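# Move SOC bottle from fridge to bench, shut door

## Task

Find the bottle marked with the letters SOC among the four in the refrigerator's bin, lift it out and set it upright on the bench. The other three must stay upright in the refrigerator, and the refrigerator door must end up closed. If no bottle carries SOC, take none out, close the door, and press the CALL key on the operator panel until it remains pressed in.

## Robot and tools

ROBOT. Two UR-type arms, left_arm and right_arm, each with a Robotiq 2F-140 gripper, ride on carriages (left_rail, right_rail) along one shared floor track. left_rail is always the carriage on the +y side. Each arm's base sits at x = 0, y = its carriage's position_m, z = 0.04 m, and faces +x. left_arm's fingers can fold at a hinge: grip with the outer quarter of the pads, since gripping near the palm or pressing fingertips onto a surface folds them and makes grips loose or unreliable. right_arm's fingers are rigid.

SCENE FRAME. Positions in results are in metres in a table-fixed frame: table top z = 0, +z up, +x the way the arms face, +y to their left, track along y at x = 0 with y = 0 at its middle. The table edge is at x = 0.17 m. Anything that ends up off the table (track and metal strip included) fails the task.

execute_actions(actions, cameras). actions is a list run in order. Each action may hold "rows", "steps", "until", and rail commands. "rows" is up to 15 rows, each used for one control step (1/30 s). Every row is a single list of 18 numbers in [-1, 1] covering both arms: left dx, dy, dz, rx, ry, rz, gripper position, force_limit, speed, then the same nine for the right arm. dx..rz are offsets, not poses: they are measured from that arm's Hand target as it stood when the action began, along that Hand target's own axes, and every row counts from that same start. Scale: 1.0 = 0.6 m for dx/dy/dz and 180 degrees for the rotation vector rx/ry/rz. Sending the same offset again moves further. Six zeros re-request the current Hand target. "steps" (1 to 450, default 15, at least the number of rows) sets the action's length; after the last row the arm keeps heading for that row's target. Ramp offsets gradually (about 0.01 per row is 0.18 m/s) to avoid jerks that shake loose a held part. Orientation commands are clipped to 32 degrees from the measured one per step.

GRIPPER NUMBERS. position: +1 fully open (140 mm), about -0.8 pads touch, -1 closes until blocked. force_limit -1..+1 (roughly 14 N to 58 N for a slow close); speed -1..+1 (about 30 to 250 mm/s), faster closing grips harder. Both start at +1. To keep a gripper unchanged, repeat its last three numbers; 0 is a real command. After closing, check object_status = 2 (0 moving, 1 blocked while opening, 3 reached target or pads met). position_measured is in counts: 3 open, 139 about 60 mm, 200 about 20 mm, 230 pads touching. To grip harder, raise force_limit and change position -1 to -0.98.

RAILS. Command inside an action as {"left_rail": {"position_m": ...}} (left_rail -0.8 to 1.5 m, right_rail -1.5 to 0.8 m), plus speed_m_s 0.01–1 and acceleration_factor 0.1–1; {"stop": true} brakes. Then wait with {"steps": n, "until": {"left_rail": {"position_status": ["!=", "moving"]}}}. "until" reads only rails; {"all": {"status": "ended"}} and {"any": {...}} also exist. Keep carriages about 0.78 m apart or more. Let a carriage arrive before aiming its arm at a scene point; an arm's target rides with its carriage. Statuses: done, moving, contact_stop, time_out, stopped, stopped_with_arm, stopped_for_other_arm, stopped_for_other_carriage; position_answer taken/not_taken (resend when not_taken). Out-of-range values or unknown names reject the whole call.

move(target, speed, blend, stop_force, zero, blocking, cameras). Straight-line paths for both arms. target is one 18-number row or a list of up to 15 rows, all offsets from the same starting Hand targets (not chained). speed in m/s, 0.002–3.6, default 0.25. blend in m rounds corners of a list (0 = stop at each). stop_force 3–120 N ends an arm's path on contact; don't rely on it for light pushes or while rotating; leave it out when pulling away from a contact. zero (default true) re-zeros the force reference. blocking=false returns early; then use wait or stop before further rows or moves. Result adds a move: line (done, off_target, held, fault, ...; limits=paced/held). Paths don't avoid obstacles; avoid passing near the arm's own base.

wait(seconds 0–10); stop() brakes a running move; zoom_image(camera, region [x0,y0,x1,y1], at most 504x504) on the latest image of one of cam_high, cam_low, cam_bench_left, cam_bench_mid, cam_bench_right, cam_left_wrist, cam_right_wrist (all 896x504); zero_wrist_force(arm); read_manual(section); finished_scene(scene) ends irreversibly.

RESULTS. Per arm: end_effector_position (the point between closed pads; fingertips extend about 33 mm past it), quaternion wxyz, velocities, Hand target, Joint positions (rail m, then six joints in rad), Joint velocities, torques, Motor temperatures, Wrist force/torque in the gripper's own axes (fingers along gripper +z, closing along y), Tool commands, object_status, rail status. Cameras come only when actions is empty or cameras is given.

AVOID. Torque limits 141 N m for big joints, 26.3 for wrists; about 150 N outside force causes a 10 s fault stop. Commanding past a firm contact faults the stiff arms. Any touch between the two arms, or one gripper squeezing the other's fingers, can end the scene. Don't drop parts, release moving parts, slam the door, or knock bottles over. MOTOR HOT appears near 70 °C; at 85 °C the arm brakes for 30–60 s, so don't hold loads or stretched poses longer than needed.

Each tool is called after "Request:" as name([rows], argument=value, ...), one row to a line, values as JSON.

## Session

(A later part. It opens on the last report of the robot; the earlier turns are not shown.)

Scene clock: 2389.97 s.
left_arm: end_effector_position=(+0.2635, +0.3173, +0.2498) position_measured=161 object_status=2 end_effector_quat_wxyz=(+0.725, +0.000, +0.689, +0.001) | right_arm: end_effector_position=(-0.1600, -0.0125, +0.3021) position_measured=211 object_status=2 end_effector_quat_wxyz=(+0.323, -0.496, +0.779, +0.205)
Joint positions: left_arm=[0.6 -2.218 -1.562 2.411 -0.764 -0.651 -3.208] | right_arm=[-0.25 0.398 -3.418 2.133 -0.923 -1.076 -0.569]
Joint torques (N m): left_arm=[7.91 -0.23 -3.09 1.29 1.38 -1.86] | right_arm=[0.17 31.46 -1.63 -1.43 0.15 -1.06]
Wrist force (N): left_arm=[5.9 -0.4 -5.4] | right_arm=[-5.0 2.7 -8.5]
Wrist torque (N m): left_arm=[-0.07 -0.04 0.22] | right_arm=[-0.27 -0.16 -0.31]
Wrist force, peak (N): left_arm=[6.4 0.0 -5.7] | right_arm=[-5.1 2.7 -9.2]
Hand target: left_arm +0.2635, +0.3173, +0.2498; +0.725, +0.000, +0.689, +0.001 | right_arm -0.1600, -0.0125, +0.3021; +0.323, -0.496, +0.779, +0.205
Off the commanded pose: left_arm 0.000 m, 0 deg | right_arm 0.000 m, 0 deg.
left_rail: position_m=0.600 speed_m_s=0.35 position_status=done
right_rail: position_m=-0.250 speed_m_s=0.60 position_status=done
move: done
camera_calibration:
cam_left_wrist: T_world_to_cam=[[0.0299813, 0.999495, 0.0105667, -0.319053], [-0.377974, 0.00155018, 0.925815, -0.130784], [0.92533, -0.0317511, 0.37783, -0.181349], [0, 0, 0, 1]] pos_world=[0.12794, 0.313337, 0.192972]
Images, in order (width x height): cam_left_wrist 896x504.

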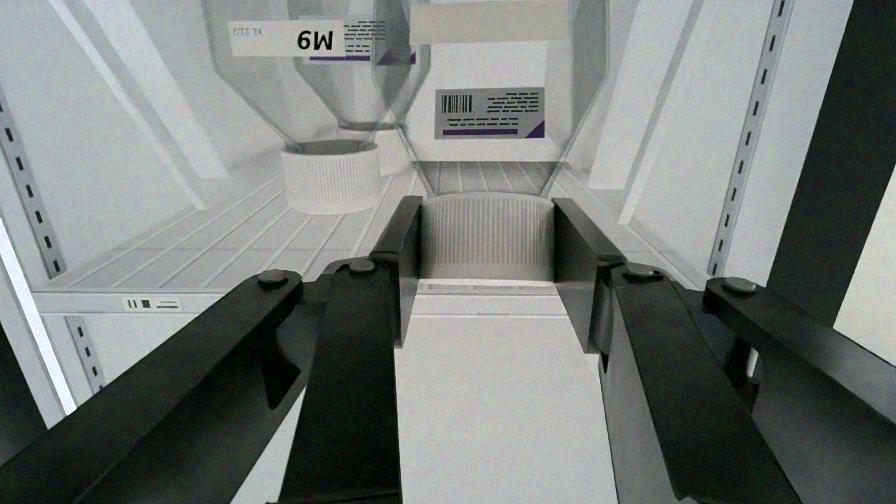

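Request:
move([
  [0,0.01,0,0,0,0,-1,0.4,-1,0,0,0,0,0,0,-0.98,0,-1],
  [-0.0101,0.01,0.0653,0,0.0778,0,-1,0.4,-1,0,0,0,0,0,0,-0.98,0,-1],
  [-0.003,0.01,0.1325,0,0.1556,0,-1,0.4,-1,0,0,0,0,0,0,-0.98,0,-1],
], speed=0.04, blend=0.003, stop_force=8, cameras=["cam_left_wrist"])

Scene clock: 2415.20 s.
left_arm: end_effector_position=(+0.3428, +0.3235, +0.2557) position_measured=161 object_status=2 end_effector_quat_wxyz=(+0.537, -0.001, +0.844, +0.001) | right_arm: end_effector_position=(-0.1600, -0.0125, +0.3021) position_measured=211 object_status=2 end_effector_quat_wxyz=(+0.323, -0.496, +0.779, +0.205)
Joint positions: left_arm=[0.6 -1.843 -2.068 2.429 -1.406 -0.512 -2.157] | right_arm=[-0.25 0.398 -3.418 2.133 -0.923 -1.076 -0.569]
Joint torques (N m): left_arm=[6.86 -15.19 -14.67 -3.5 0.66 1.78] | right_arm=[-0.33 30.98 -2.16 -1.64 -0.11 -1.05]
Wrist force (N): left_arm=[5.7 -0.1 -2.7] | right_arm=[-5.1 2.4 -8.6]
Wrist torque (N m): left_arm=[-0.04 -0.30 0.06] | right_arm=[-0.35 -0.13 -0.32]
Wrist force, peak (N): left_arm=[6.2 -0.4 -5.8] | right_arm=[-5.5 2.7 -9.2]
Hand target: left_arm +0.3428, +0.3235, +0.2557; +0.537, -0.001, +0.844, +0.001 | right_arm -0.1600, -0.0125, +0.3021; +0.323, -0.496, +0.779, +0.205
Off the commanded pose: left_arm 0.000 m, 0 deg | right_arm 0.000 m, 0 deg.
left_rail: position_m=0.600 speed_m_s=0.35 position_status=done
right_rail: position_m=-0.250 speed_m_s=0.60 position_status=done
move: done
camera_calibration:
cam_left_wrist: T_world_to_cam=[[0.0309526, 0.999505, -0.00560886, -0.323849], [0.10103, 0.00245422, 0.99488, -0.288471], [0.994402, -0.0313608, -0.100904, -0.158153], [0, 0, 0, 1]] pos_world=[0.196435, 0.319437, 0.269219]
Images, in order (width x height): cam_left_wrist 896x504.

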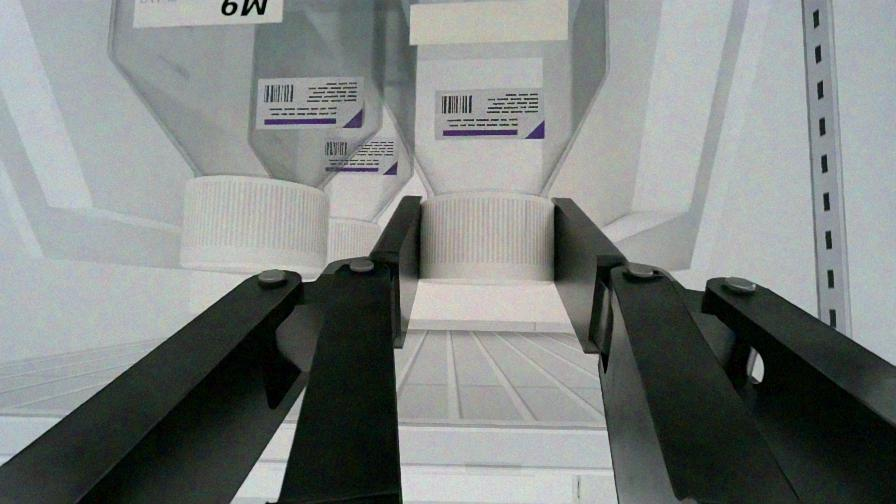

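Request:
move(target=[0.0181,0,0.0085,0,0,0,-1,0.4,-1,0,0,0,0,0,0,-0.98,0,-1], speed=0.015, stop_force=4)

Scene clock: 2420.07 s.
left_arm: end_effector_position=(+0.3428, +0.3236, +0.2525) position_measured=161 object_status=2 end_effector_quat_wxyz=(+0.537, -0.001, +0.844, +0.001) | right_arm: end_effector_position=(-0.1600, -0.0125, +0.3021) position_measured=211 object_status=2 end_effector_quat_wxyz=(+0.323, -0.496, +0.779, +0.205)
Joint positions: left_arm=[0.6 -1.843 -2.064 2.436 -1.417 -0.512 -2.157] | right_arm=[-0.25 0.398 -3.418 2.133 -0.923 -1.076 -0.569]
Joint torques (N m): left_arm=[0.66 -15.39 -37.64 -0.68 0.85 1.34] | right_arm=[0.32 30.51 -2.28 -1.62 -0.11 -1.1]
Wrist force (N): left_arm=[4.3 -0.1 -4.4] | right_arm=[-4.4 2.9 -8.7]
Wrist torque (N m): left_arm=[0.00 -0.67 0.13] | right_arm=[-0.35 -0.18 -0.32]
Wrist force, peak (N): left_arm=[-12.6 -0.7 -15.6] | right_arm=[-4.9 2.9 -9.2]
Hand target: left_arm +0.3428, +0.3235, +0.2525; +0.537, -0.001, +0.844, +0.001 (not the last commanded pose) | right_arm -0.1600, -0.0125, +0.3021; +0.323, -0.496, +0.779, +0.205
Off the commanded pose: left_arm 0.009 m, 0 deg | right_arm 0.000 m, 0 deg.
left_rail: position_m=0.600 speed_m_s=0.35 position_status=done
right_rail: position_m=-0.250 speed_m_s=0.60 position_status=done
move: contact (left_arm)

Request:
execute_actions([
  {"rows":[[0,0,0,0,0,0,-0.08,0.4,-1,0,0,0,0,0,0,-0.98,0,-1]],"steps":35},
], cameras=["cam_left_wrist"])

Request:
move([
  [0,0,-0.15,0,0,0,-0.08,0.4,-1,0,0,0,0,0,0,-0.98,0,-1],
  [-0.0906,0,-0.3423,0,0.1111,0,-1,-0.5,-0.5,0,0,0,0,0,0,-0.98,0,-1],
], speed=0.1, cameras=["cam_left_wrist"])

Scene clock: 2429.33 s.
left_arm: end_effector_position=(+0.3428, +0.3235, +0.2526) position_measured=139 object_status=3 end_effector_quat_wxyz=(+0.537, -0.001, +0.844, +0.001) | right_arm: end_effector_position=(-0.1600, -0.0125, +0.3021) position_measured=211 object_status=2 end_effector_quat_wxyz=(+0.323, -0.496, +0.779, +0.205)
Joint positions: left_arm=[0.6 -1.843 -2.064 2.436 -1.417 -0.512 -2.157] | right_arm=[-0.25 0.398 -3.418 2.133 -0.923 -1.076 -0.569]
Joint torques (N m): left_arm=[0.16 -13.02 -34.65 -3.1 1.1 1.52] | right_arm=[0.78 30.55 -2.06 -1.73 -0.36 -0.99]
Wrist force (N): left_arm=[3.9 0.2 -4.7] | right_arm=[-4.9 2.7 -8.9]
Wrist torque (N m): left_arm=[0.03 -0.72 0.08] | right_arm=[-0.35 -0.18 -0.32]
Wrist force, peak (N): left_arm=[6.8 0.2 -2.7] | right_arm=[-5.3 3.0 -9.5]
Hand target: left_arm +0.3428, +0.3235, +0.2525; +0.537, -0.001, +0.844, +0.001 | right_arm -0.1600, -0.0125, +0.3021; +0.323, -0.496, +0.779, +0.205
Off the commanded pose: left_arm 0.000 m, 0 deg | right_arm 0.000 m, 0 deg.
left_rail: position_m=0.600 speed_m_s=0.35 position_status=done
right_rail: position_m=-0.250 speed_m_s=0.60 position_status=done
camera_calibration:
cam_left_wrist: T_world_to_cam=[[0.0308531, 0.999508, -0.00559984, -0.323951], [0.10103, 0.00245529, 0.99488, -0.285288], [0.994405, -0.0312609, -0.100904, -0.158504], [0, 0, 0, 1]] pos_world=[0.196435, 0.319537, 0.266019]
Images, in order (width x height): cam_left_wrist 896x504.

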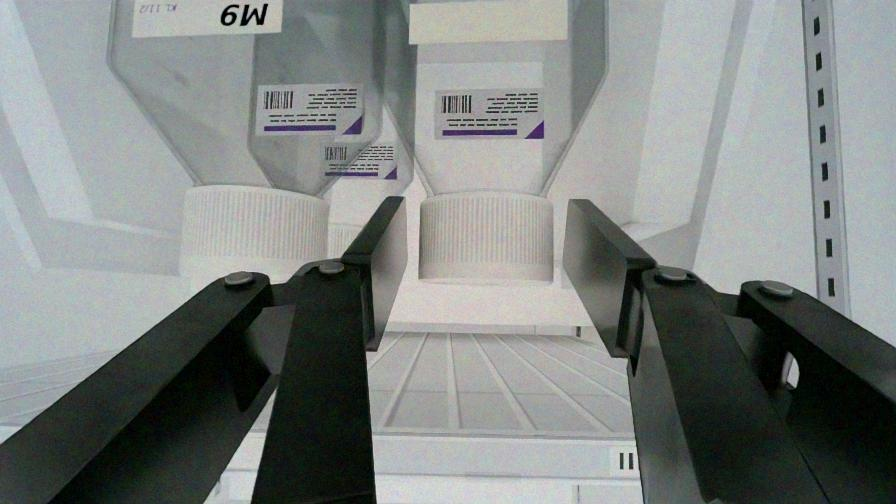

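Scene clock: 2433.70 s.
left_arm: end_effector_position=(+0.1798, +0.3231, +0.3888) position_measured=232 object_status=3 end_effector_quat_wxyz=(+0.382, -0.001, +0.924, +0.001) | right_arm: end_effector_position=(-0.1600, -0.0125, +0.3021) position_measured=211 object_status=2 end_effector_quat_wxyz=(+0.323, -0.496, +0.779, +0.205)
Joint positions: left_arm=[0.6 -2.209 -2.114 1.873 -0.791 -0.969 -2.382] | right_arm=[-0.25 0.398 -3.418 2.133 -0.923 -1.076 -0.569]
Joint torques (N m): left_arm=[-6.19 13.53 -38.78 -0.06 -1.03 1.95] | right_arm=[-0.12 30.02 -1.98 -1.76 -0.43 -0.98]
Wrist force (N): left_arm=[3.8 0.1 -3.6] | right_arm=[-5.2 2.7 -8.8]
Wrist torque (N m): left_arm=[0.01 -0.73 0.03] | right_arm=[-0.34 -0.12 -0.32]
Wrist force, peak (N): left_arm=[3.6 0.0 -5.5] | right_arm=[-5.1 2.8 -9.2]
Hand target: left_arm +0.1798, +0.3231, +0.3888; +0.382, -0.001, +0.924, +0.001 | right_arm -0.1600, -0.0125, +0.3021; +0.323, -0.496, +0.779, +0.205
Off the commanded pose: left_arm 0.000 m, 0 deg | right_arm 0.000 m, 0 deg.
left_rail: position_m=0.600 speed_m_s=0.35 position_status=done
right_rail: position_m=-0.250 speed_m_s=0.60 position_status=done
move: done
camera_calibration:
cam_left_wrist: T_world_to_cam=[[0.0267358, 0.999506, -0.0165342, -0.31267], [0.435224, 0.00325162, 0.900316, -0.42798], [0.899925, -0.0312667, -0.434922, 0.164121], [0, 0, 0, 1]] pos_world=[0.0469299, 0.319038, 0.451527]
Images, in order (width x height): cam_left_wrist 896x504.

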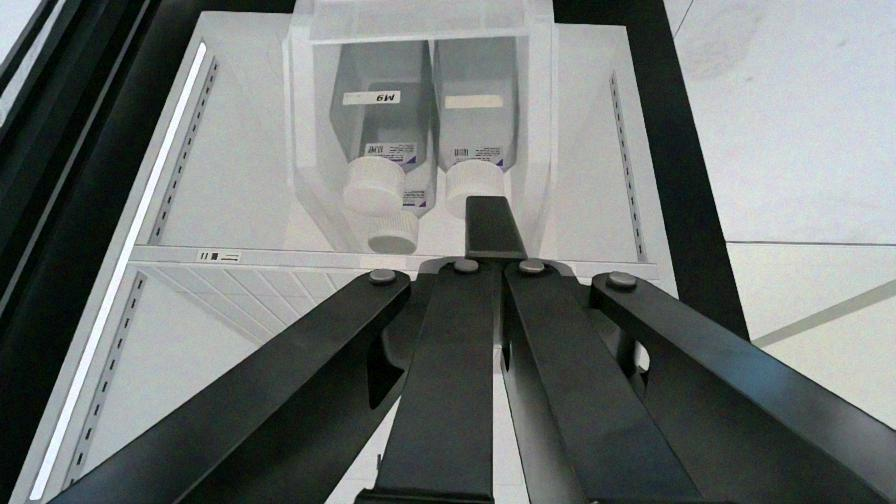

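Request:
execute_actions([
  {"left_rail":{"position_m":0.75,"acceleration_factor":0.5},"steps":250,"until":{"left_rail":{"position_status":["!=","moving"]}}},
])

Request:
move(target=[0.2475,-0.3217,0.271,0,-0.1111,0,-1,-0.5,-0.5,0,0,0,0,0,0,-0.98,0,-1], speed=0.15)

Request:
move(target=[-0.0705,0,0.151,0,0,0,-1,-0.5,-0.5,0,0,0,0,0,0,-0.98,0,-1], speed=0.03, stop_force=20, cameras=["cam_left_wrist"])

Scene clock: 2446.83 s.
left_arm: end_effector_position=(+0.1798, +0.4731, +0.3888) position_measured=232 object_status=3 end_effector_quat_wxyz=(+0.382, -0.001, +0.924, +0.001) | right_arm: end_effector_position=(-0.1600, -0.0125, +0.3021) position_measured=211 object_status=2 end_effector_quat_wxyz=(+0.323, -0.496, +0.779, +0.205)
Joint positions: left_arm=[0.75 -2.209 -2.114 1.873 -0.791 -0.969 -2.382] | right_arm=[-0.25 0.398 -3.418 2.133 -0.923 -1.076 -0.569]
Joint torques (N m): left_arm=[2.81 -6.46 -35.2 -2.11 0.34 1.48] | right_arm=[1.12 29.86 -2.52 -1.82 -0.5 -1.02]
Wrist force (N): left_arm=[4.0 0.5 -3.9] | right_arm=[-4.4 2.7 -8.6]
Wrist torque (N m): left_arm=[0.09 -0.76 0.03] | right_arm=[-0.35 -0.16 -0.32]
Wrist force, peak (N): left_arm=[4.0 1.3 -4.0] | right_arm=[-4.9 3.1 -9.3]
Hand target: left_arm +0.1798, +0.4731, +0.3888; +0.382, -0.001, +0.924, +0.001 | right_arm -0.1600, -0.0125, +0.3021; +0.323, -0.496, +0.779, +0.205
Tool commands: left_gripper/position=-1.0 left_gripper/force_limit=-0.5 left_gripper/speed=-0.5 right_gripper/position=-0.98 right_gripper/force_limit=+0.0 right_gripper/speed=-1.0
Off the commanded pose: left_arm 0.000 m, 0 deg | right_arm 0.000 m, 0 deg.
left_rail: position_m=0.750 speed_m_s=0.35 position_status=done
right_rail: position_m=-0.250 speed_m_s=0.60 position_status=done

Scene clock: 2449.33 s.
left_arm: end_effector_position=(+0.1899, +0.2802, +0.1687) position_measured=232 object_status=3 end_effector_quat_wxyz=(+0.537, -0.001, +0.844, +0.001) | right_arm: end_effector_position=(-0.1600, -0.0125, +0.3021) position_measured=211 object_status=2 end_effector_quat_wxyz=(+0.323, -0.496, +0.779, +0.205)
Joint positions: left_arm=[0.75 -2.046 -1.368 2.054 -1.48 -0.636 -2.454] | right_arm=[-0.25 0.398 -3.418 2.133 -0.923 -1.076 -0.569]
Joint torques (N m): left_arm=[7.54 -15.16 -32.98 -2.55 3.05 -1.93] | right_arm=[0.54 30.68 -2.01 -1.9 -0.48 -0.97]
Wrist force (N): left_arm=[3.8 0.4 -4.4] | right_arm=[-5.0 2.9 -8.8]
Wrist torque (N m): left_arm=[0.08 -0.69 0.23] | right_arm=[-0.29 -0.16 -0.32]
Wrist force, peak (N): left_arm=[5.1 -0.5 -4.0] | right_arm=[-5.1 2.9 -9.2]
Hand target: left_arm +0.1900, +0.2802, +0.1687; +0.537, -0.001, +0.844, +0.001 | right_arm -0.1600, -0.0125, +0.3021; +0.323, -0.496, +0.779, +0.205
Off the commanded pose: left_arm 0.000 m, 0 deg | right_arm 0.000 m, 0 deg.
left_rail: position_m=0.750 speed_m_s=0.35 position_status=done
right_rail: position_m=-0.250 speed_m_s=0.60 position_status=done
move: done

Scene clock: 2453.53 s.
left_arm: end_effector_position=(+0.2899, +0.2805, +0.1686) position_measured=232 object_status=3 end_effector_quat_wxyz=(+0.537, -0.001, +0.844, +0.001) | right_arm: end_effector_position=(-0.1600, -0.0125, +0.3021) position_measured=211 object_status=2 end_effector_quat_wxyz=(+0.323, -0.496, +0.779, +0.205)
Joint positions: left_arm=[0.75 -1.841 -1.382 2.14 -1.807 -0.511 -2.153] | right_arm=[-0.25 0.398 -3.418 2.133 -0.923 -1.076 -0.569]
Joint torques (N m): left_arm=[9.99 -12.4 -7.1 -2.89 3.64 1.83] | right_arm=[1.33 30.05 -2.25 -1.92 -0.44 -0.96]
Wrist force (N): left_arm=[4.0 0.4 -12.2] | right_arm=[-4.9 1.5 -8.1]
Wrist torque (N m): left_arm=[0.01 -0.73 0.06] | right_arm=[-0.33 -0.17 -0.31]
Wrist force, peak (N): left_arm=[6.5 0.2 -11.4] | right_arm=[-5.2 3.0 -9.0]
Hand target: left_arm +0.2899, +0.2805, +0.1686; +0.537, -0.001, +0.844, +0.001 | right_arm -0.1600, -0.0125, +0.3021; +0.323, -0.496, +0.779, +0.205
Off the commanded pose: left_arm 0.000 m, 0 deg | right_arm 0.000 m, 0 deg.
left_rail: position_m=0.750 speed_m_s=0.35 position_status=done
right_rail: position_m=-0.250 speed_m_s=0.60 position_status=done
move: done
camera_calibration:
cam_left_wrist: T_world_to_cam=[[0.0308531, 0.999508, -0.00559984, -0.27971], [0.10103, 0.00245529, 0.99488, -0.196267], [0.994405, -0.0312609, -0.100904, -0.115724], [0, 0, 0, 1]] pos_world=[0.143535, 0.276437, 0.182019]
Images, in order (width x height): cam_left_wrist 896x504.

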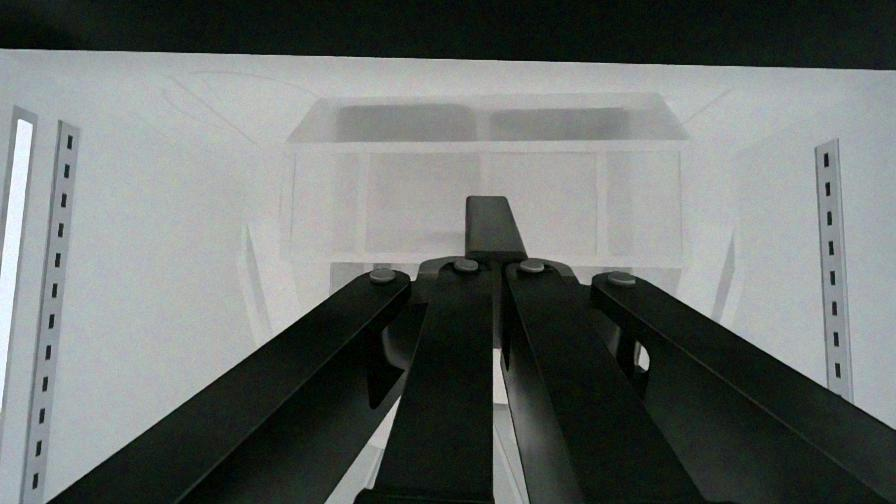

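Request:
move(target=[-0.0113,0,0.0242,0,0,0,-1,-0.5,-0.5,0,0,0,0,0,0,-0.98,0,-1], speed=0.03, stop_force=15)

Request:
move([
  [0.04,0,-0.22,0,0,0,-1,-0.5,-0.5,0,0,0,0,0,0,-0.98,0,-1],
  [-0.2,0,-0.35,0,0.1111,0,-1,-0.5,-0.5,0,0,0,0,0,0,-0.98,0,-1],
], speed=0.15, cameras=["cam_left_wrist"])

Scene clock: 2464.20 s.
left_arm: end_effector_position=(+0.3012, +0.2806, +0.1686) position_measured=232 object_status=3 end_effector_quat_wxyz=(+0.537, -0.001, +0.844, +0.001) | right_arm: end_effector_position=(-0.1600, -0.0125, +0.3021) position_measured=211 object_status=2 end_effector_quat_wxyz=(+0.323, -0.496, +0.779, +0.205)
Joint positions: left_arm=[0.75 -1.817 -1.378 2.147 -1.855 -0.499 -2.11] | right_arm=[-0.25 0.398 -3.418 2.133 -0.923 -1.076 -0.569]
Joint torques (N m): left_arm=[-2.76 -40.42 -32.17 -0.78 1.44 -1.99] | right_arm=[1.74 29.45 -3.01 -1.91 -0.49 -1.14]
Wrist force (N): left_arm=[4.4 4.1 -14.7] | right_arm=[-5.8 2.4 -9.5]
Wrist torque (N m): left_arm=[0.03 -0.39 0.18] | right_arm=[-0.35 -0.14 -0.32]
Wrist force, peak (N): left_arm=[14.3 9.6 -54.8] | right_arm=[-5.9 2.6 -9.9]
Hand target: left_arm +0.3012, +0.2806, +0.1686; +0.537, -0.001, +0.844, +0.001 (not the last commanded pose) | right_arm -0.1600, -0.0125, +0.3021; +0.323, -0.496, +0.779, +0.205
Off the commanded pose: left_arm 0.005 m, 0 deg | right_arm 0.000 m, 0 deg.
left_rail: position_m=0.750 speed_m_s=0.35 position_status=done
right_rail: position_m=-0.250 speed_m_s=0.60 position_status=done
move: contact (left_arm)

Scene clock: 2467.13 s.
left_arm: end_effector_position=(+0.1618, +0.2801, +0.3663) position_measured=232 object_status=3 end_effector_quat_wxyz=(+0.382, -0.001, +0.924, +0.001) | right_arm: end_effector_position=(-0.1600, -0.0125, +0.3021) position_measured=211 object_status=2 end_effector_quat_wxyz=(+0.323, -0.496, +0.779, +0.205)
Joint positions: left_arm=[0.75 -1.978 -1.641 1.649 -1.199 -0.866 -2.121] | right_arm=[-0.25 0.398 -3.418 2.133 -0.923 -1.076 -0.569]
Joint torques (N m): left_arm=[7.38 -7.88 -40.21 -0.7 -0.77 1.96] | right_arm=[2.42 29.53 -2.92 -1.96 -0.48 -1.13]
Wrist force (N): left_arm=[2.4 1.4 -4.0] | right_arm=[-4.9 2.9 -9.0]
Wrist torque (N m): left_arm=[0.28 -0.45 0.04] | right_arm=[-0.30 -0.17 -0.32]
Wrist force, peak (N): left_arm=[4.8 4.2 -14.4] | right_arm=[-5.7 3.5 -9.5]
Hand target: left_arm +0.1618, +0.2801, +0.3663; +0.382, -0.001, +0.924, +0.001 | right_arm -0.1600, -0.0125, +0.3021; +0.323, -0.496, +0.779, +0.205
Off the commanded pose: left_arm 0.000 m, 0 deg | right_arm 0.000 m, 0 deg.
left_rail: position_m=0.750 speed_m_s=0.35 position_status=done
right_rail: position_m=-0.250 speed_m_s=0.60 position_status=done
move: done
camera_calibration:
cam_left_wrist: T_world_to_cam=[[0.0263859, 0.999514, -0.0165827, -0.26955], [0.435066, 0.003453, 0.900392, -0.399788], [0.900012, -0.0309722, -0.434763, 0.169129], [0, 0, 0, 1]] pos_world=[0.0288279, 0.276038, 0.429027]
Images, in order (width x height): cam_left_wrist 896x504.

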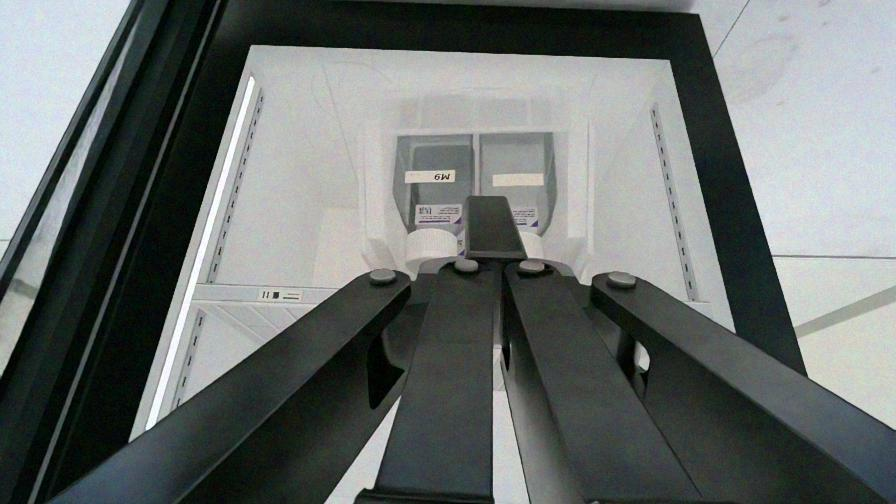

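Request:
execute_actions([
  {"left_rail":{"position_m":1.3,"acceleration_factor":0.5,"speed_m_s":0.5},"steps":250,"until":{"left_rail":{"position_status":["!=","moving"]}}},
])

Request:
move([
  [0,0,0,0,0,0,-1,-0.5,-0.5,-0.0665,0.046,0.0665,0.0157,0,0.0157,-0.98,0,-1],
  [0,0,0,0,0,0,-1,-0.5,-0.5,-0.1553,0.0818,0.1553,0.0314,0,0.0314,-0.98,0,-1],
  [0,0,0,0,0,0,-1,-0.5,-0.5,-0.247,0.096,0.247,0.0511,0,0.0511,-0.98,0,-1],
  [0,0,0,0,0,0,-1,-0.5,-0.5,-0.3389,0.0867,0.3389,0.0668,0,0.0668,-0.98,0,-1],
  [0,0,0,0,0,0,-1,-0.5,-0.5,-0.428,0.0548,0.428,0.0786,0,0.0786,-0.98,0,-1],
], speed=0.1, blend=0.01, cameras=["cam_high"])

Scene clock: 2495.40 s.
left_arm: end_effector_position=(+0.1618, +0.8301, +0.3663) position_measured=232 object_status=3 end_effector_quat_wxyz=(+0.382, -0.001, +0.924, +0.001) | right_arm: end_effector_position=(-0.1600, -0.0125, +0.3021) position_measured=211 object_status=2 end_effector_quat_wxyz=(+0.323, -0.496, +0.779, +0.205)
Joint positions: left_arm=[1.3 -1.978 -1.641 1.649 -1.199 -0.866 -2.121] | right_arm=[-0.25 0.398 -3.418 2.133 -0.923 -1.076 -0.569]
Joint torques (N m): left_arm=[4.78 -34.31 -28.71 -1.74 0.66 1.9] | right_arm=[2.25 29.18 -3.83 -1.94 -0.81 -1.11]
Wrist force (N): left_arm=[2.6 1.1 -3.4] | right_arm=[-4.2 2.9 -8.3]
Wrist torque (N m): left_arm=[0.21 -0.48 0.06] | right_arm=[-0.31 -0.19 -0.32]
Wrist force, peak (N): left_arm=[2.8 2.2 -3.7] | right_arm=[-5.0 3.0 -9.2]
Hand target: left_arm +0.1618, +0.8301, +0.3663; +0.382, -0.001, +0.924, +0.001 | right_arm -0.1600, -0.0125, +0.3021; +0.323, -0.496, +0.779, +0.205
Tool commands: left_gripper/position=-1.0 left_gripper/force_limit=-0.5 left_gripper/speed=-0.5 right_gripper/position=-0.98 right_gripper/force_limit=+0.0 right_gripper/speed=-1.0
Off the commanded pose: left_arm 0.000 m, 0 deg | right_arm 0.000 m, 0 deg.
left_rail: position_m=1.300 speed_m_s=0.50 position_status=done
right_rail: position_m=-0.250 speed_m_s=0.60 position_status=done

Scene clock: 2499.63 s.
left_arm: end_effector_position=(+0.1618, +0.8301, +0.3663) position_measured=232 object_status=3 end_effector_quat_wxyz=(+0.382, -0.001, +0.924, +0.001) | right_arm: end_effector_position=(-0.0361, +0.3304, +0.3020) position_measured=211 object_status=2 end_effector_quat_wxyz=(+0.354, -0.353, +0.854, +0.146)
Joint positions: left_arm=[1.3 -1.978 -1.641 1.649 -1.199 -0.866 -2.121] | right_arm=[-0.25 -0.857 -3.249 1.357 0.391 -0.788 -1.671]
Joint torques (N m): left_arm=[-0.41 -36.1 -16.12 -3.47 2.8 1.78] | right_arm=[-17.54 55.75 -1.95 -1.64 -5.94 -1.38]
Wrist force (N): left_arm=[2.7 1.5 -3.6] | right_arm=[-18.1 10.7 -17.4]
Wrist torque (N m): left_arm=[0.30 -0.50 0.05] | right_arm=[-0.36 0.16 0.10]
Wrist force, peak (N): left_arm=[2.8 1.4 -3.9] | right_arm=[-29.1 57.1 -32.6]
Hand target: left_arm +0.1618, +0.8301, +0.3663; +0.382, -0.001, +0.924, +0.001 | right_arm -0.0361, +0.3305, +0.3020; +0.354, -0.353, +0.854, +0.146
Off the commanded pose: left_arm 0.000 m, 0 deg | right_arm 0.000 m, 0 deg.
left_rail: position_m=1.300 speed_m_s=0.50 position_status=done
right_rail: position_m=-0.250 speed_m_s=0.60 position_status=done
move: done
Images, in order (width x height): cam_high 896x504.

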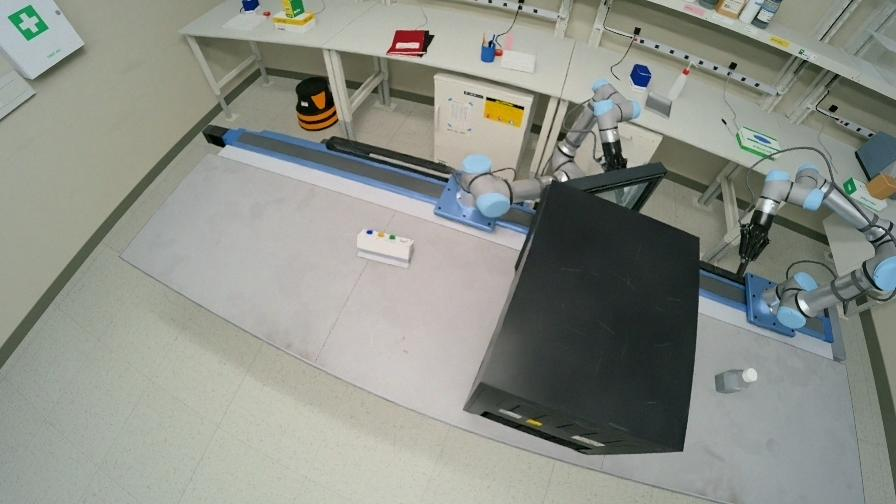

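Request:
move([
  [0,0,0,0,0,0,-1,-0.5,-0.5,-0.0913,-0.0111,0.0913,0,0,0,-0.98,0,-1],
  [0,0,0,0,0,0,-1,-0.5,-0.5,-0.1799,-0.0447,0.1799,0,0,0,-0.98,0,-1],
  [0,0,0,0,0,0,-1,-0.5,-0.5,-0.2632,-0.0995,0.2632,0,0,0,-0.98,0,-1],
  [0,0,0,0,0,0,-1,-0.5,-0.5,-0.3168,-0.1495,0.3168,0,0,0,-0.98,0,-1],
], speed=0.08, blend=0.01, cameras=["cam_right_wrist"])

Scene clock: 2515.53 s.
left_arm: end_effector_position=(+0.1618, +0.8301, +0.3663) position_measured=232 object_status=3 end_effector_quat_wxyz=(+0.382, -0.001, +0.924, +0.001) | right_arm: end_effector_position=(+0.2173, +0.4575, +0.3021) position_measured=211 object_status=2 end_effector_quat_wxyz=(+0.354, -0.353, +0.854, +0.147)
Joint positions: left_arm=[1.3 -1.978 -1.641 1.649 -1.199 -0.866 -2.121] | right_arm=[-0.25 -1.44 -3.061 0.955 1.084 -0.975 -2.396]
Joint torques (N m): left_arm=[-5.3 -35.44 -16.25 -3.47 3.13 1.76] | right_arm=[-25.19 69.96 4.8 -11.02 0.95 -1.27]
Wrist force (N): left_arm=[2.7 1.2 -3.8] | right_arm=[-25.3 29.3 8.0]
Wrist torque (N m): left_arm=[0.23 -0.48 0.05] | right_arm=[-0.49 0.42 -0.25]
Wrist force, peak (N): left_arm=[3.1 1.3 -3.8] | right_arm=[-33.4 49.4 -26.6]
Hand target: left_arm +0.1618, +0.8301, +0.3663; +0.382, -0.001, +0.924, +0.001 | right_arm +0.2175, +0.4569, +0.3020; +0.354, -0.353, +0.854, +0.146
Off the commanded pose: left_arm 0.000 m, 0 deg | right_arm 0.001 m, 0 deg.
left_rail: position_m=1.300 speed_m_s=0.50 position_status=done
right_rail: position_m=-0.250 speed_m_s=0.60 position_status=done
move: done
camera_calibration:
cam_right_wrist: T_world_to_cam=[[-0.69808, 0.71584, 0.0160283, -0.174003], [0.308619, 0.280612, 0.908852, -0.468925], [0.646095, 0.639398, -0.416812, -0.1607], [0, 0, 0, 1]] pos_world=[0.127079, 0.358895, 0.361991]
Images, in order (width x height): cam_right_wrist 896x504.

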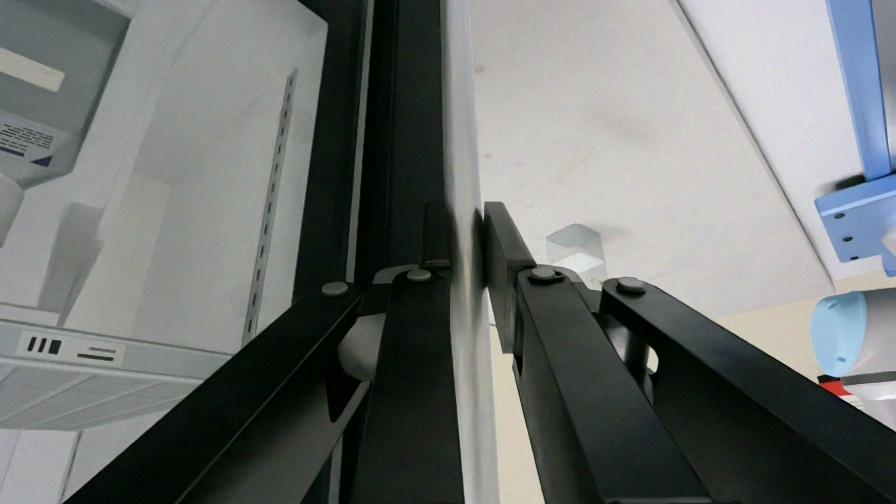

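Request:
move(target=[0,0,0,0,0,0,-1,-0.5,-0.5,-0.0236,-0.0289,0.0236,0,0,0,-0.98,0,-1], speed=0.03, stop_force=35, cameras=["cam_right_wrist"])

Scene clock: 2522.20 s.
left_arm: end_effector_position=(+0.1618, +0.8301, +0.3663) position_measured=232 object_status=3 end_effector_quat_wxyz=(+0.382, -0.001, +0.924, +0.001) | right_arm: end_effector_position=(+0.2438, +0.4602, +0.3022) position_measured=211 object_status=2 end_effector_quat_wxyz=(+0.354, -0.352, +0.853, +0.148)
Joint positions: left_arm=[1.3 -1.978 -1.641 1.649 -1.199 -0.866 -2.121] | right_arm=[-0.25 -1.489 -3.049 0.929 1.128 -1.001 -2.446]
Joint torques (N m): left_arm=[-4.98 -35.73 -15.95 -3.23 3.24 2.1] | right_arm=[-22.03 77.89 5.89 -11.17 0.96 -1.12]
Wrist force (N): left_arm=[2.7 1.0 -3.5] | right_arm=[-25.0 25.8 21.9]
Wrist torque (N m): left_arm=[0.19 -0.49 0.04] | right_arm=[-0.53 0.51 -0.33]
Wrist force, peak (N): left_arm=[2.7 1.3 -4.2] | right_arm=[-25.4 25.8 21.5]
Hand target: left_arm +0.1618, +0.8301, +0.3663; +0.382, -0.001, +0.924, +0.001 | right_arm +0.2439, +0.4588, +0.3020; +0.354, -0.353, +0.854, +0.146
Off the commanded pose: left_arm 0.000 m, 0 deg | right_arm 0.001 m, 0 deg.
left_rail: position_m=1.300 speed_m_s=0.50 position_status=done
right_rail: position_m=-0.250 speed_m_s=0.60 position_status=done
move: done
camera_calibration:
cam_right_wrist: T_world_to_cam=[[-0.698051, 0.715822, 0.0179835, -0.157992], [0.308694, 0.27818, 0.909573, -0.477113], [0.64609, 0.64048, -0.415154, -0.180445], [0, 0, 0, 1]] pos_world=[0.153579, 0.361389, 0.361898]
Images, in order (width x height): cam_right_wrist 896x504.

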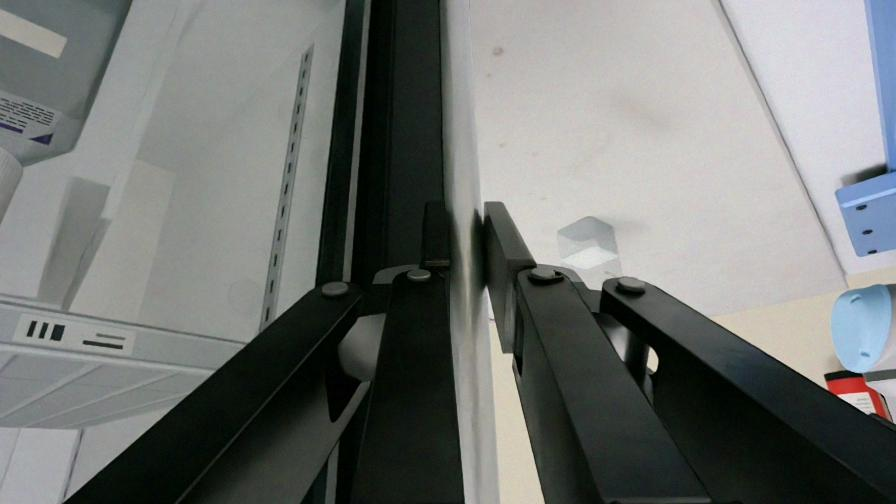

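Request:
execute_actions([
  {"rows":[[0,0,0,0,0,0,-1,-0.5,-0.5,0,0,0,0,0,0,-0.4,0,-1]],"steps":40},
])

Request:
move(target=[0,0,0,0,0,0,-1,-0.5,-0.5,0,0,-0.2,0,0,0,-0.4,0,-1], speed=0.12, cameras=["cam_right_wrist","cam_bench_mid","cam_bench_left"])

Scene clock: 2530.10 s.
left_arm: end_effector_position=(+0.1618, +0.8301, +0.3663) position_measured=232 object_status=3 end_effector_quat_wxyz=(+0.382, -0.001, +0.924, +0.001) | right_arm: end_effector_position=(+0.2439, +0.4588, +0.3020) position_measured=179 object_status=3 end_effector_quat_wxyz=(+0.354, -0.353, +0.854, +0.146)
Joint positions: left_arm=[1.3 -1.978 -1.641 1.649 -1.199 -0.866 -2.121] | right_arm=[-0.25 -1.489 -3.049 0.929 1.123 -1.001 -2.446]
Joint torques (N m): left_arm=[-5.45 -35.02 -15.76 -3.49 3.05 1.76] | right_arm=[14.1 44.33 18.16 0.77 -1.66 0.01]
Wrist force (N): left_arm=[2.5 1.0 -3.5] | right_arm=[3.6 0.7 -4.3]
Wrist torque (N m): left_arm=[0.19 -0.47 0.05] | right_arm=[0.15 -0.80 -0.11]
Wrist force, peak (N): left_arm=[2.9 1.6 -4.1] | right_arm=[-25.4 26.0 22.1]
Hand target: left_arm +0.1618, +0.8301, +0.3663; +0.382, -0.001, +0.924, +0.001 | right_arm +0.2439, +0.4588, +0.3020; +0.354, -0.353, +0.854, +0.146
Off the commanded pose: left_arm 0.000 m, 0 deg | right_arm 0.000 m, 0 deg.
left_rail: position_m=1.300 speed_m_s=0.50 position_status=done
right_rail: position_m=-0.250 speed_m_s=0.60 position_status=done

Scene clock: 2531.57 s.
left_arm: end_effector_position=(+0.1618, +0.8301, +0.3663) position_measured=232 object_status=3 end_effector_quat_wxyz=(+0.382, -0.001, +0.924, +0.001) | right_arm: end_effector_position=(+0.1839, +0.3989, +0.3868) position_measured=179 object_status=3 end_effector_quat_wxyz=(+0.354, -0.353, +0.854, +0.146)
Joint positions: left_arm=[1.3 -1.978 -1.641 1.649 -1.199 -0.866 -2.121] | right_arm=[-0.25 -1.355 -2.932 0.974 0.881 -0.933 -2.306]
Joint torques (N m): left_arm=[-5.09 -35.33 -16.32 -3.45 3.02 1.93] | right_arm=[14.59 67.33 15.19 -3.57 3.56 1.48]
Wrist force (N): left_arm=[2.6 1.1 -3.7] | right_arm=[3.5 0.9 -4.2]
Wrist torque (N m): left_arm=[0.22 -0.48 0.05] | right_arm=[0.21 -0.81 -0.19]
Wrist force, peak (N): left_arm=[2.7 1.1 -3.9] | right_arm=[3.6 0.7 -5.4]
Hand target: left_arm +0.1618, +0.8301, +0.3663; +0.382, -0.001, +0.924, +0.001 | right_arm +0.1839, +0.3989, +0.3868; +0.354, -0.353, +0.854, +0.146
Off the commanded pose: left_arm 0.000 m, 0 deg | right_arm 0.000 m, 0 deg.
left_rail: position_m=1.300 speed_m_s=0.50 position_status=done
right_rail: position_m=-0.250 speed_m_s=0.60 position_status=done
move: done
camera_calibration:
cam_right_wrist: T_world_to_cam=[[-0.698024, 0.715934, 0.0141768, -0.156013], [0.308412, 0.282712, 0.908271, -0.519711], [0.646254, 0.638367, -0.418143, -0.0654447], [0, 0, 0, 1]] pos_world=[0.0936783, 0.300401, 0.446885]
Images, in order (width x height): cam_bench_left 896x504, cam_bench_mid 896x504, cam_right_wrist 896x504.

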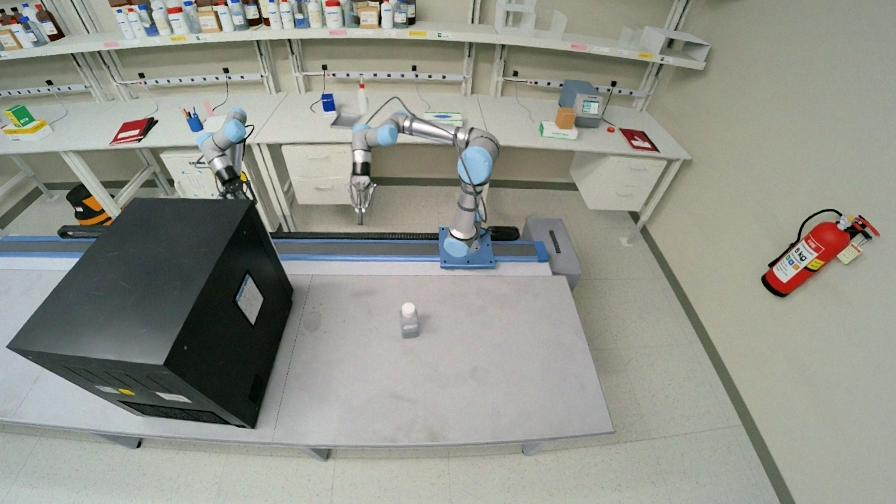

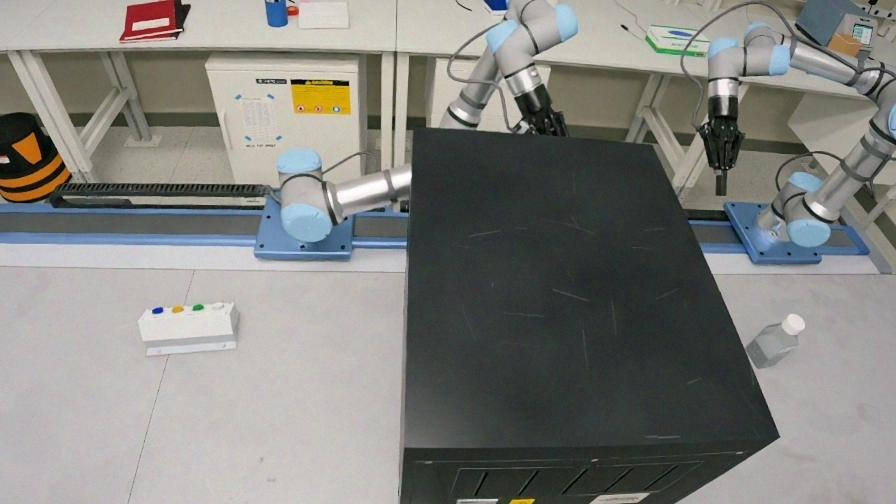

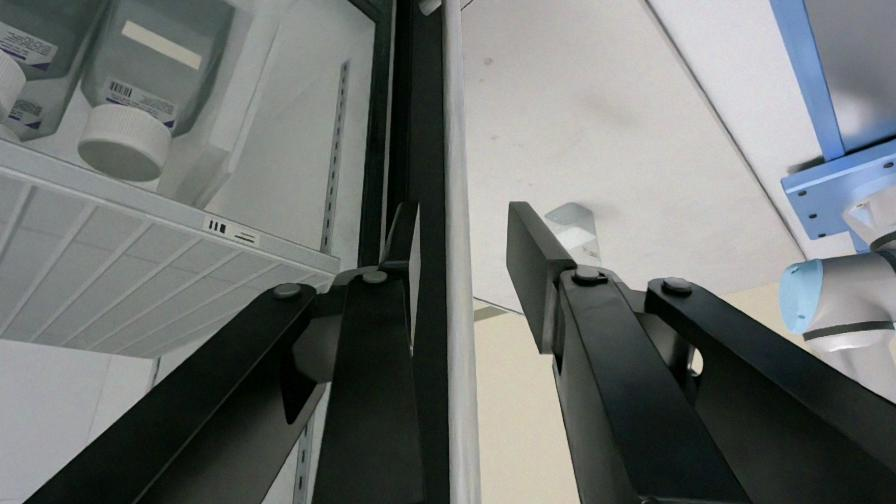

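Request:
move(target=[0,0.05,0,0.2357,0,0.2357,-1,-0.5,-0.5,0,0,0,0,0,0,-0.4,0,-1], speed=0.3, cameras=["cam_left_wrist"])

Scene clock: 2545.47 s.
left_arm: end_effector_position=(+0.1617, +0.8601, +0.3663) position_measured=232 object_status=3 end_effector_quat_wxyz=(+0.331, +0.461, +0.801, -0.191) | right_arm: end_effector_position=(+0.1839, +0.3988, +0.3868) position_measured=179 object_status=3 end_effector_quat_wxyz=(+0.354, -0.353, +0.854, +0.146)
Joint positions: left_arm=[1.3 -1.918 -2.225 2.243 -2.159 -0.999 -0.701] | right_arm=[-0.25 -1.355 -2.932 0.974 0.881 -0.933 -2.306]
Joint torques (N m): left_arm=[7.31 15.69 -16.39 -4.95 -1.18 2.07] | right_arm=[14.28 66.79 15.39 -3.48 3.61 1.43]
Wrist force (N): left_arm=[2.7 1.0 -3.8] | right_arm=[3.7 0.9 -4.0]
Wrist torque (N m): left_arm=[0.21 -0.50 0.04] | right_arm=[0.23 -0.86 -0.20]
Wrist force, peak (N): left_arm=[2.8 1.1 -4.4] | right_arm=[3.8 1.2 -4.2]
Hand target: left_arm +0.1617, +0.8601, +0.3663; +0.331, +0.461, +0.801, -0.191 | right_arm +0.1839, +0.3988, +0.3868; +0.354, -0.353, +0.854, +0.146
Off the commanded pose: left_arm 0.000 m, 0 deg | right_arm 0.000 m, 0 deg.
left_rail: position_m=1.300 speed_m_s=0.50 position_status=done
right_rail: position_m=-0.250 speed_m_s=0.60 position_status=done
move: done
camera_calibration:
cam_left_wrist: T_world_to_cam=[[0.878745, 0.476961, -0.0177375, -0.537286], [0.221474, -0.374557, 0.900364, -0.0420634], [0.422795, -0.795119, -0.434775, 0.92158], [0, 0, 0, 1]] pos_world=[0.0918138, 0.973275, 0.429022]
Images, in order (width x height): cam_left_wrist 896x504.

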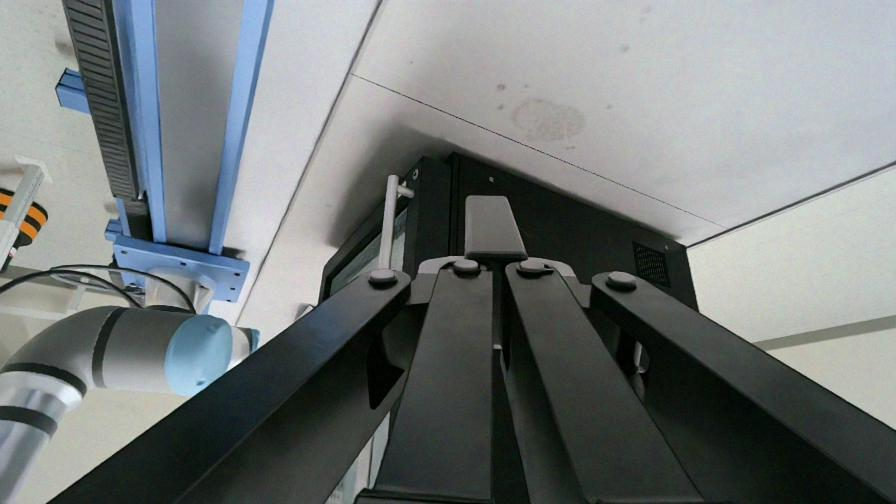

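Request:
zoom_image(camera="cam_left_wrist", region=[360, 140, 520, 270])

Scaled by 3.150 from the camera's 896x504 image, which has a finer 1280x720 frame.

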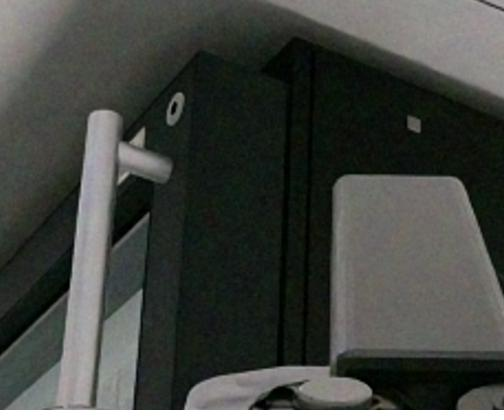

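Request:
finished_scene()

The scene is finished: the task was done.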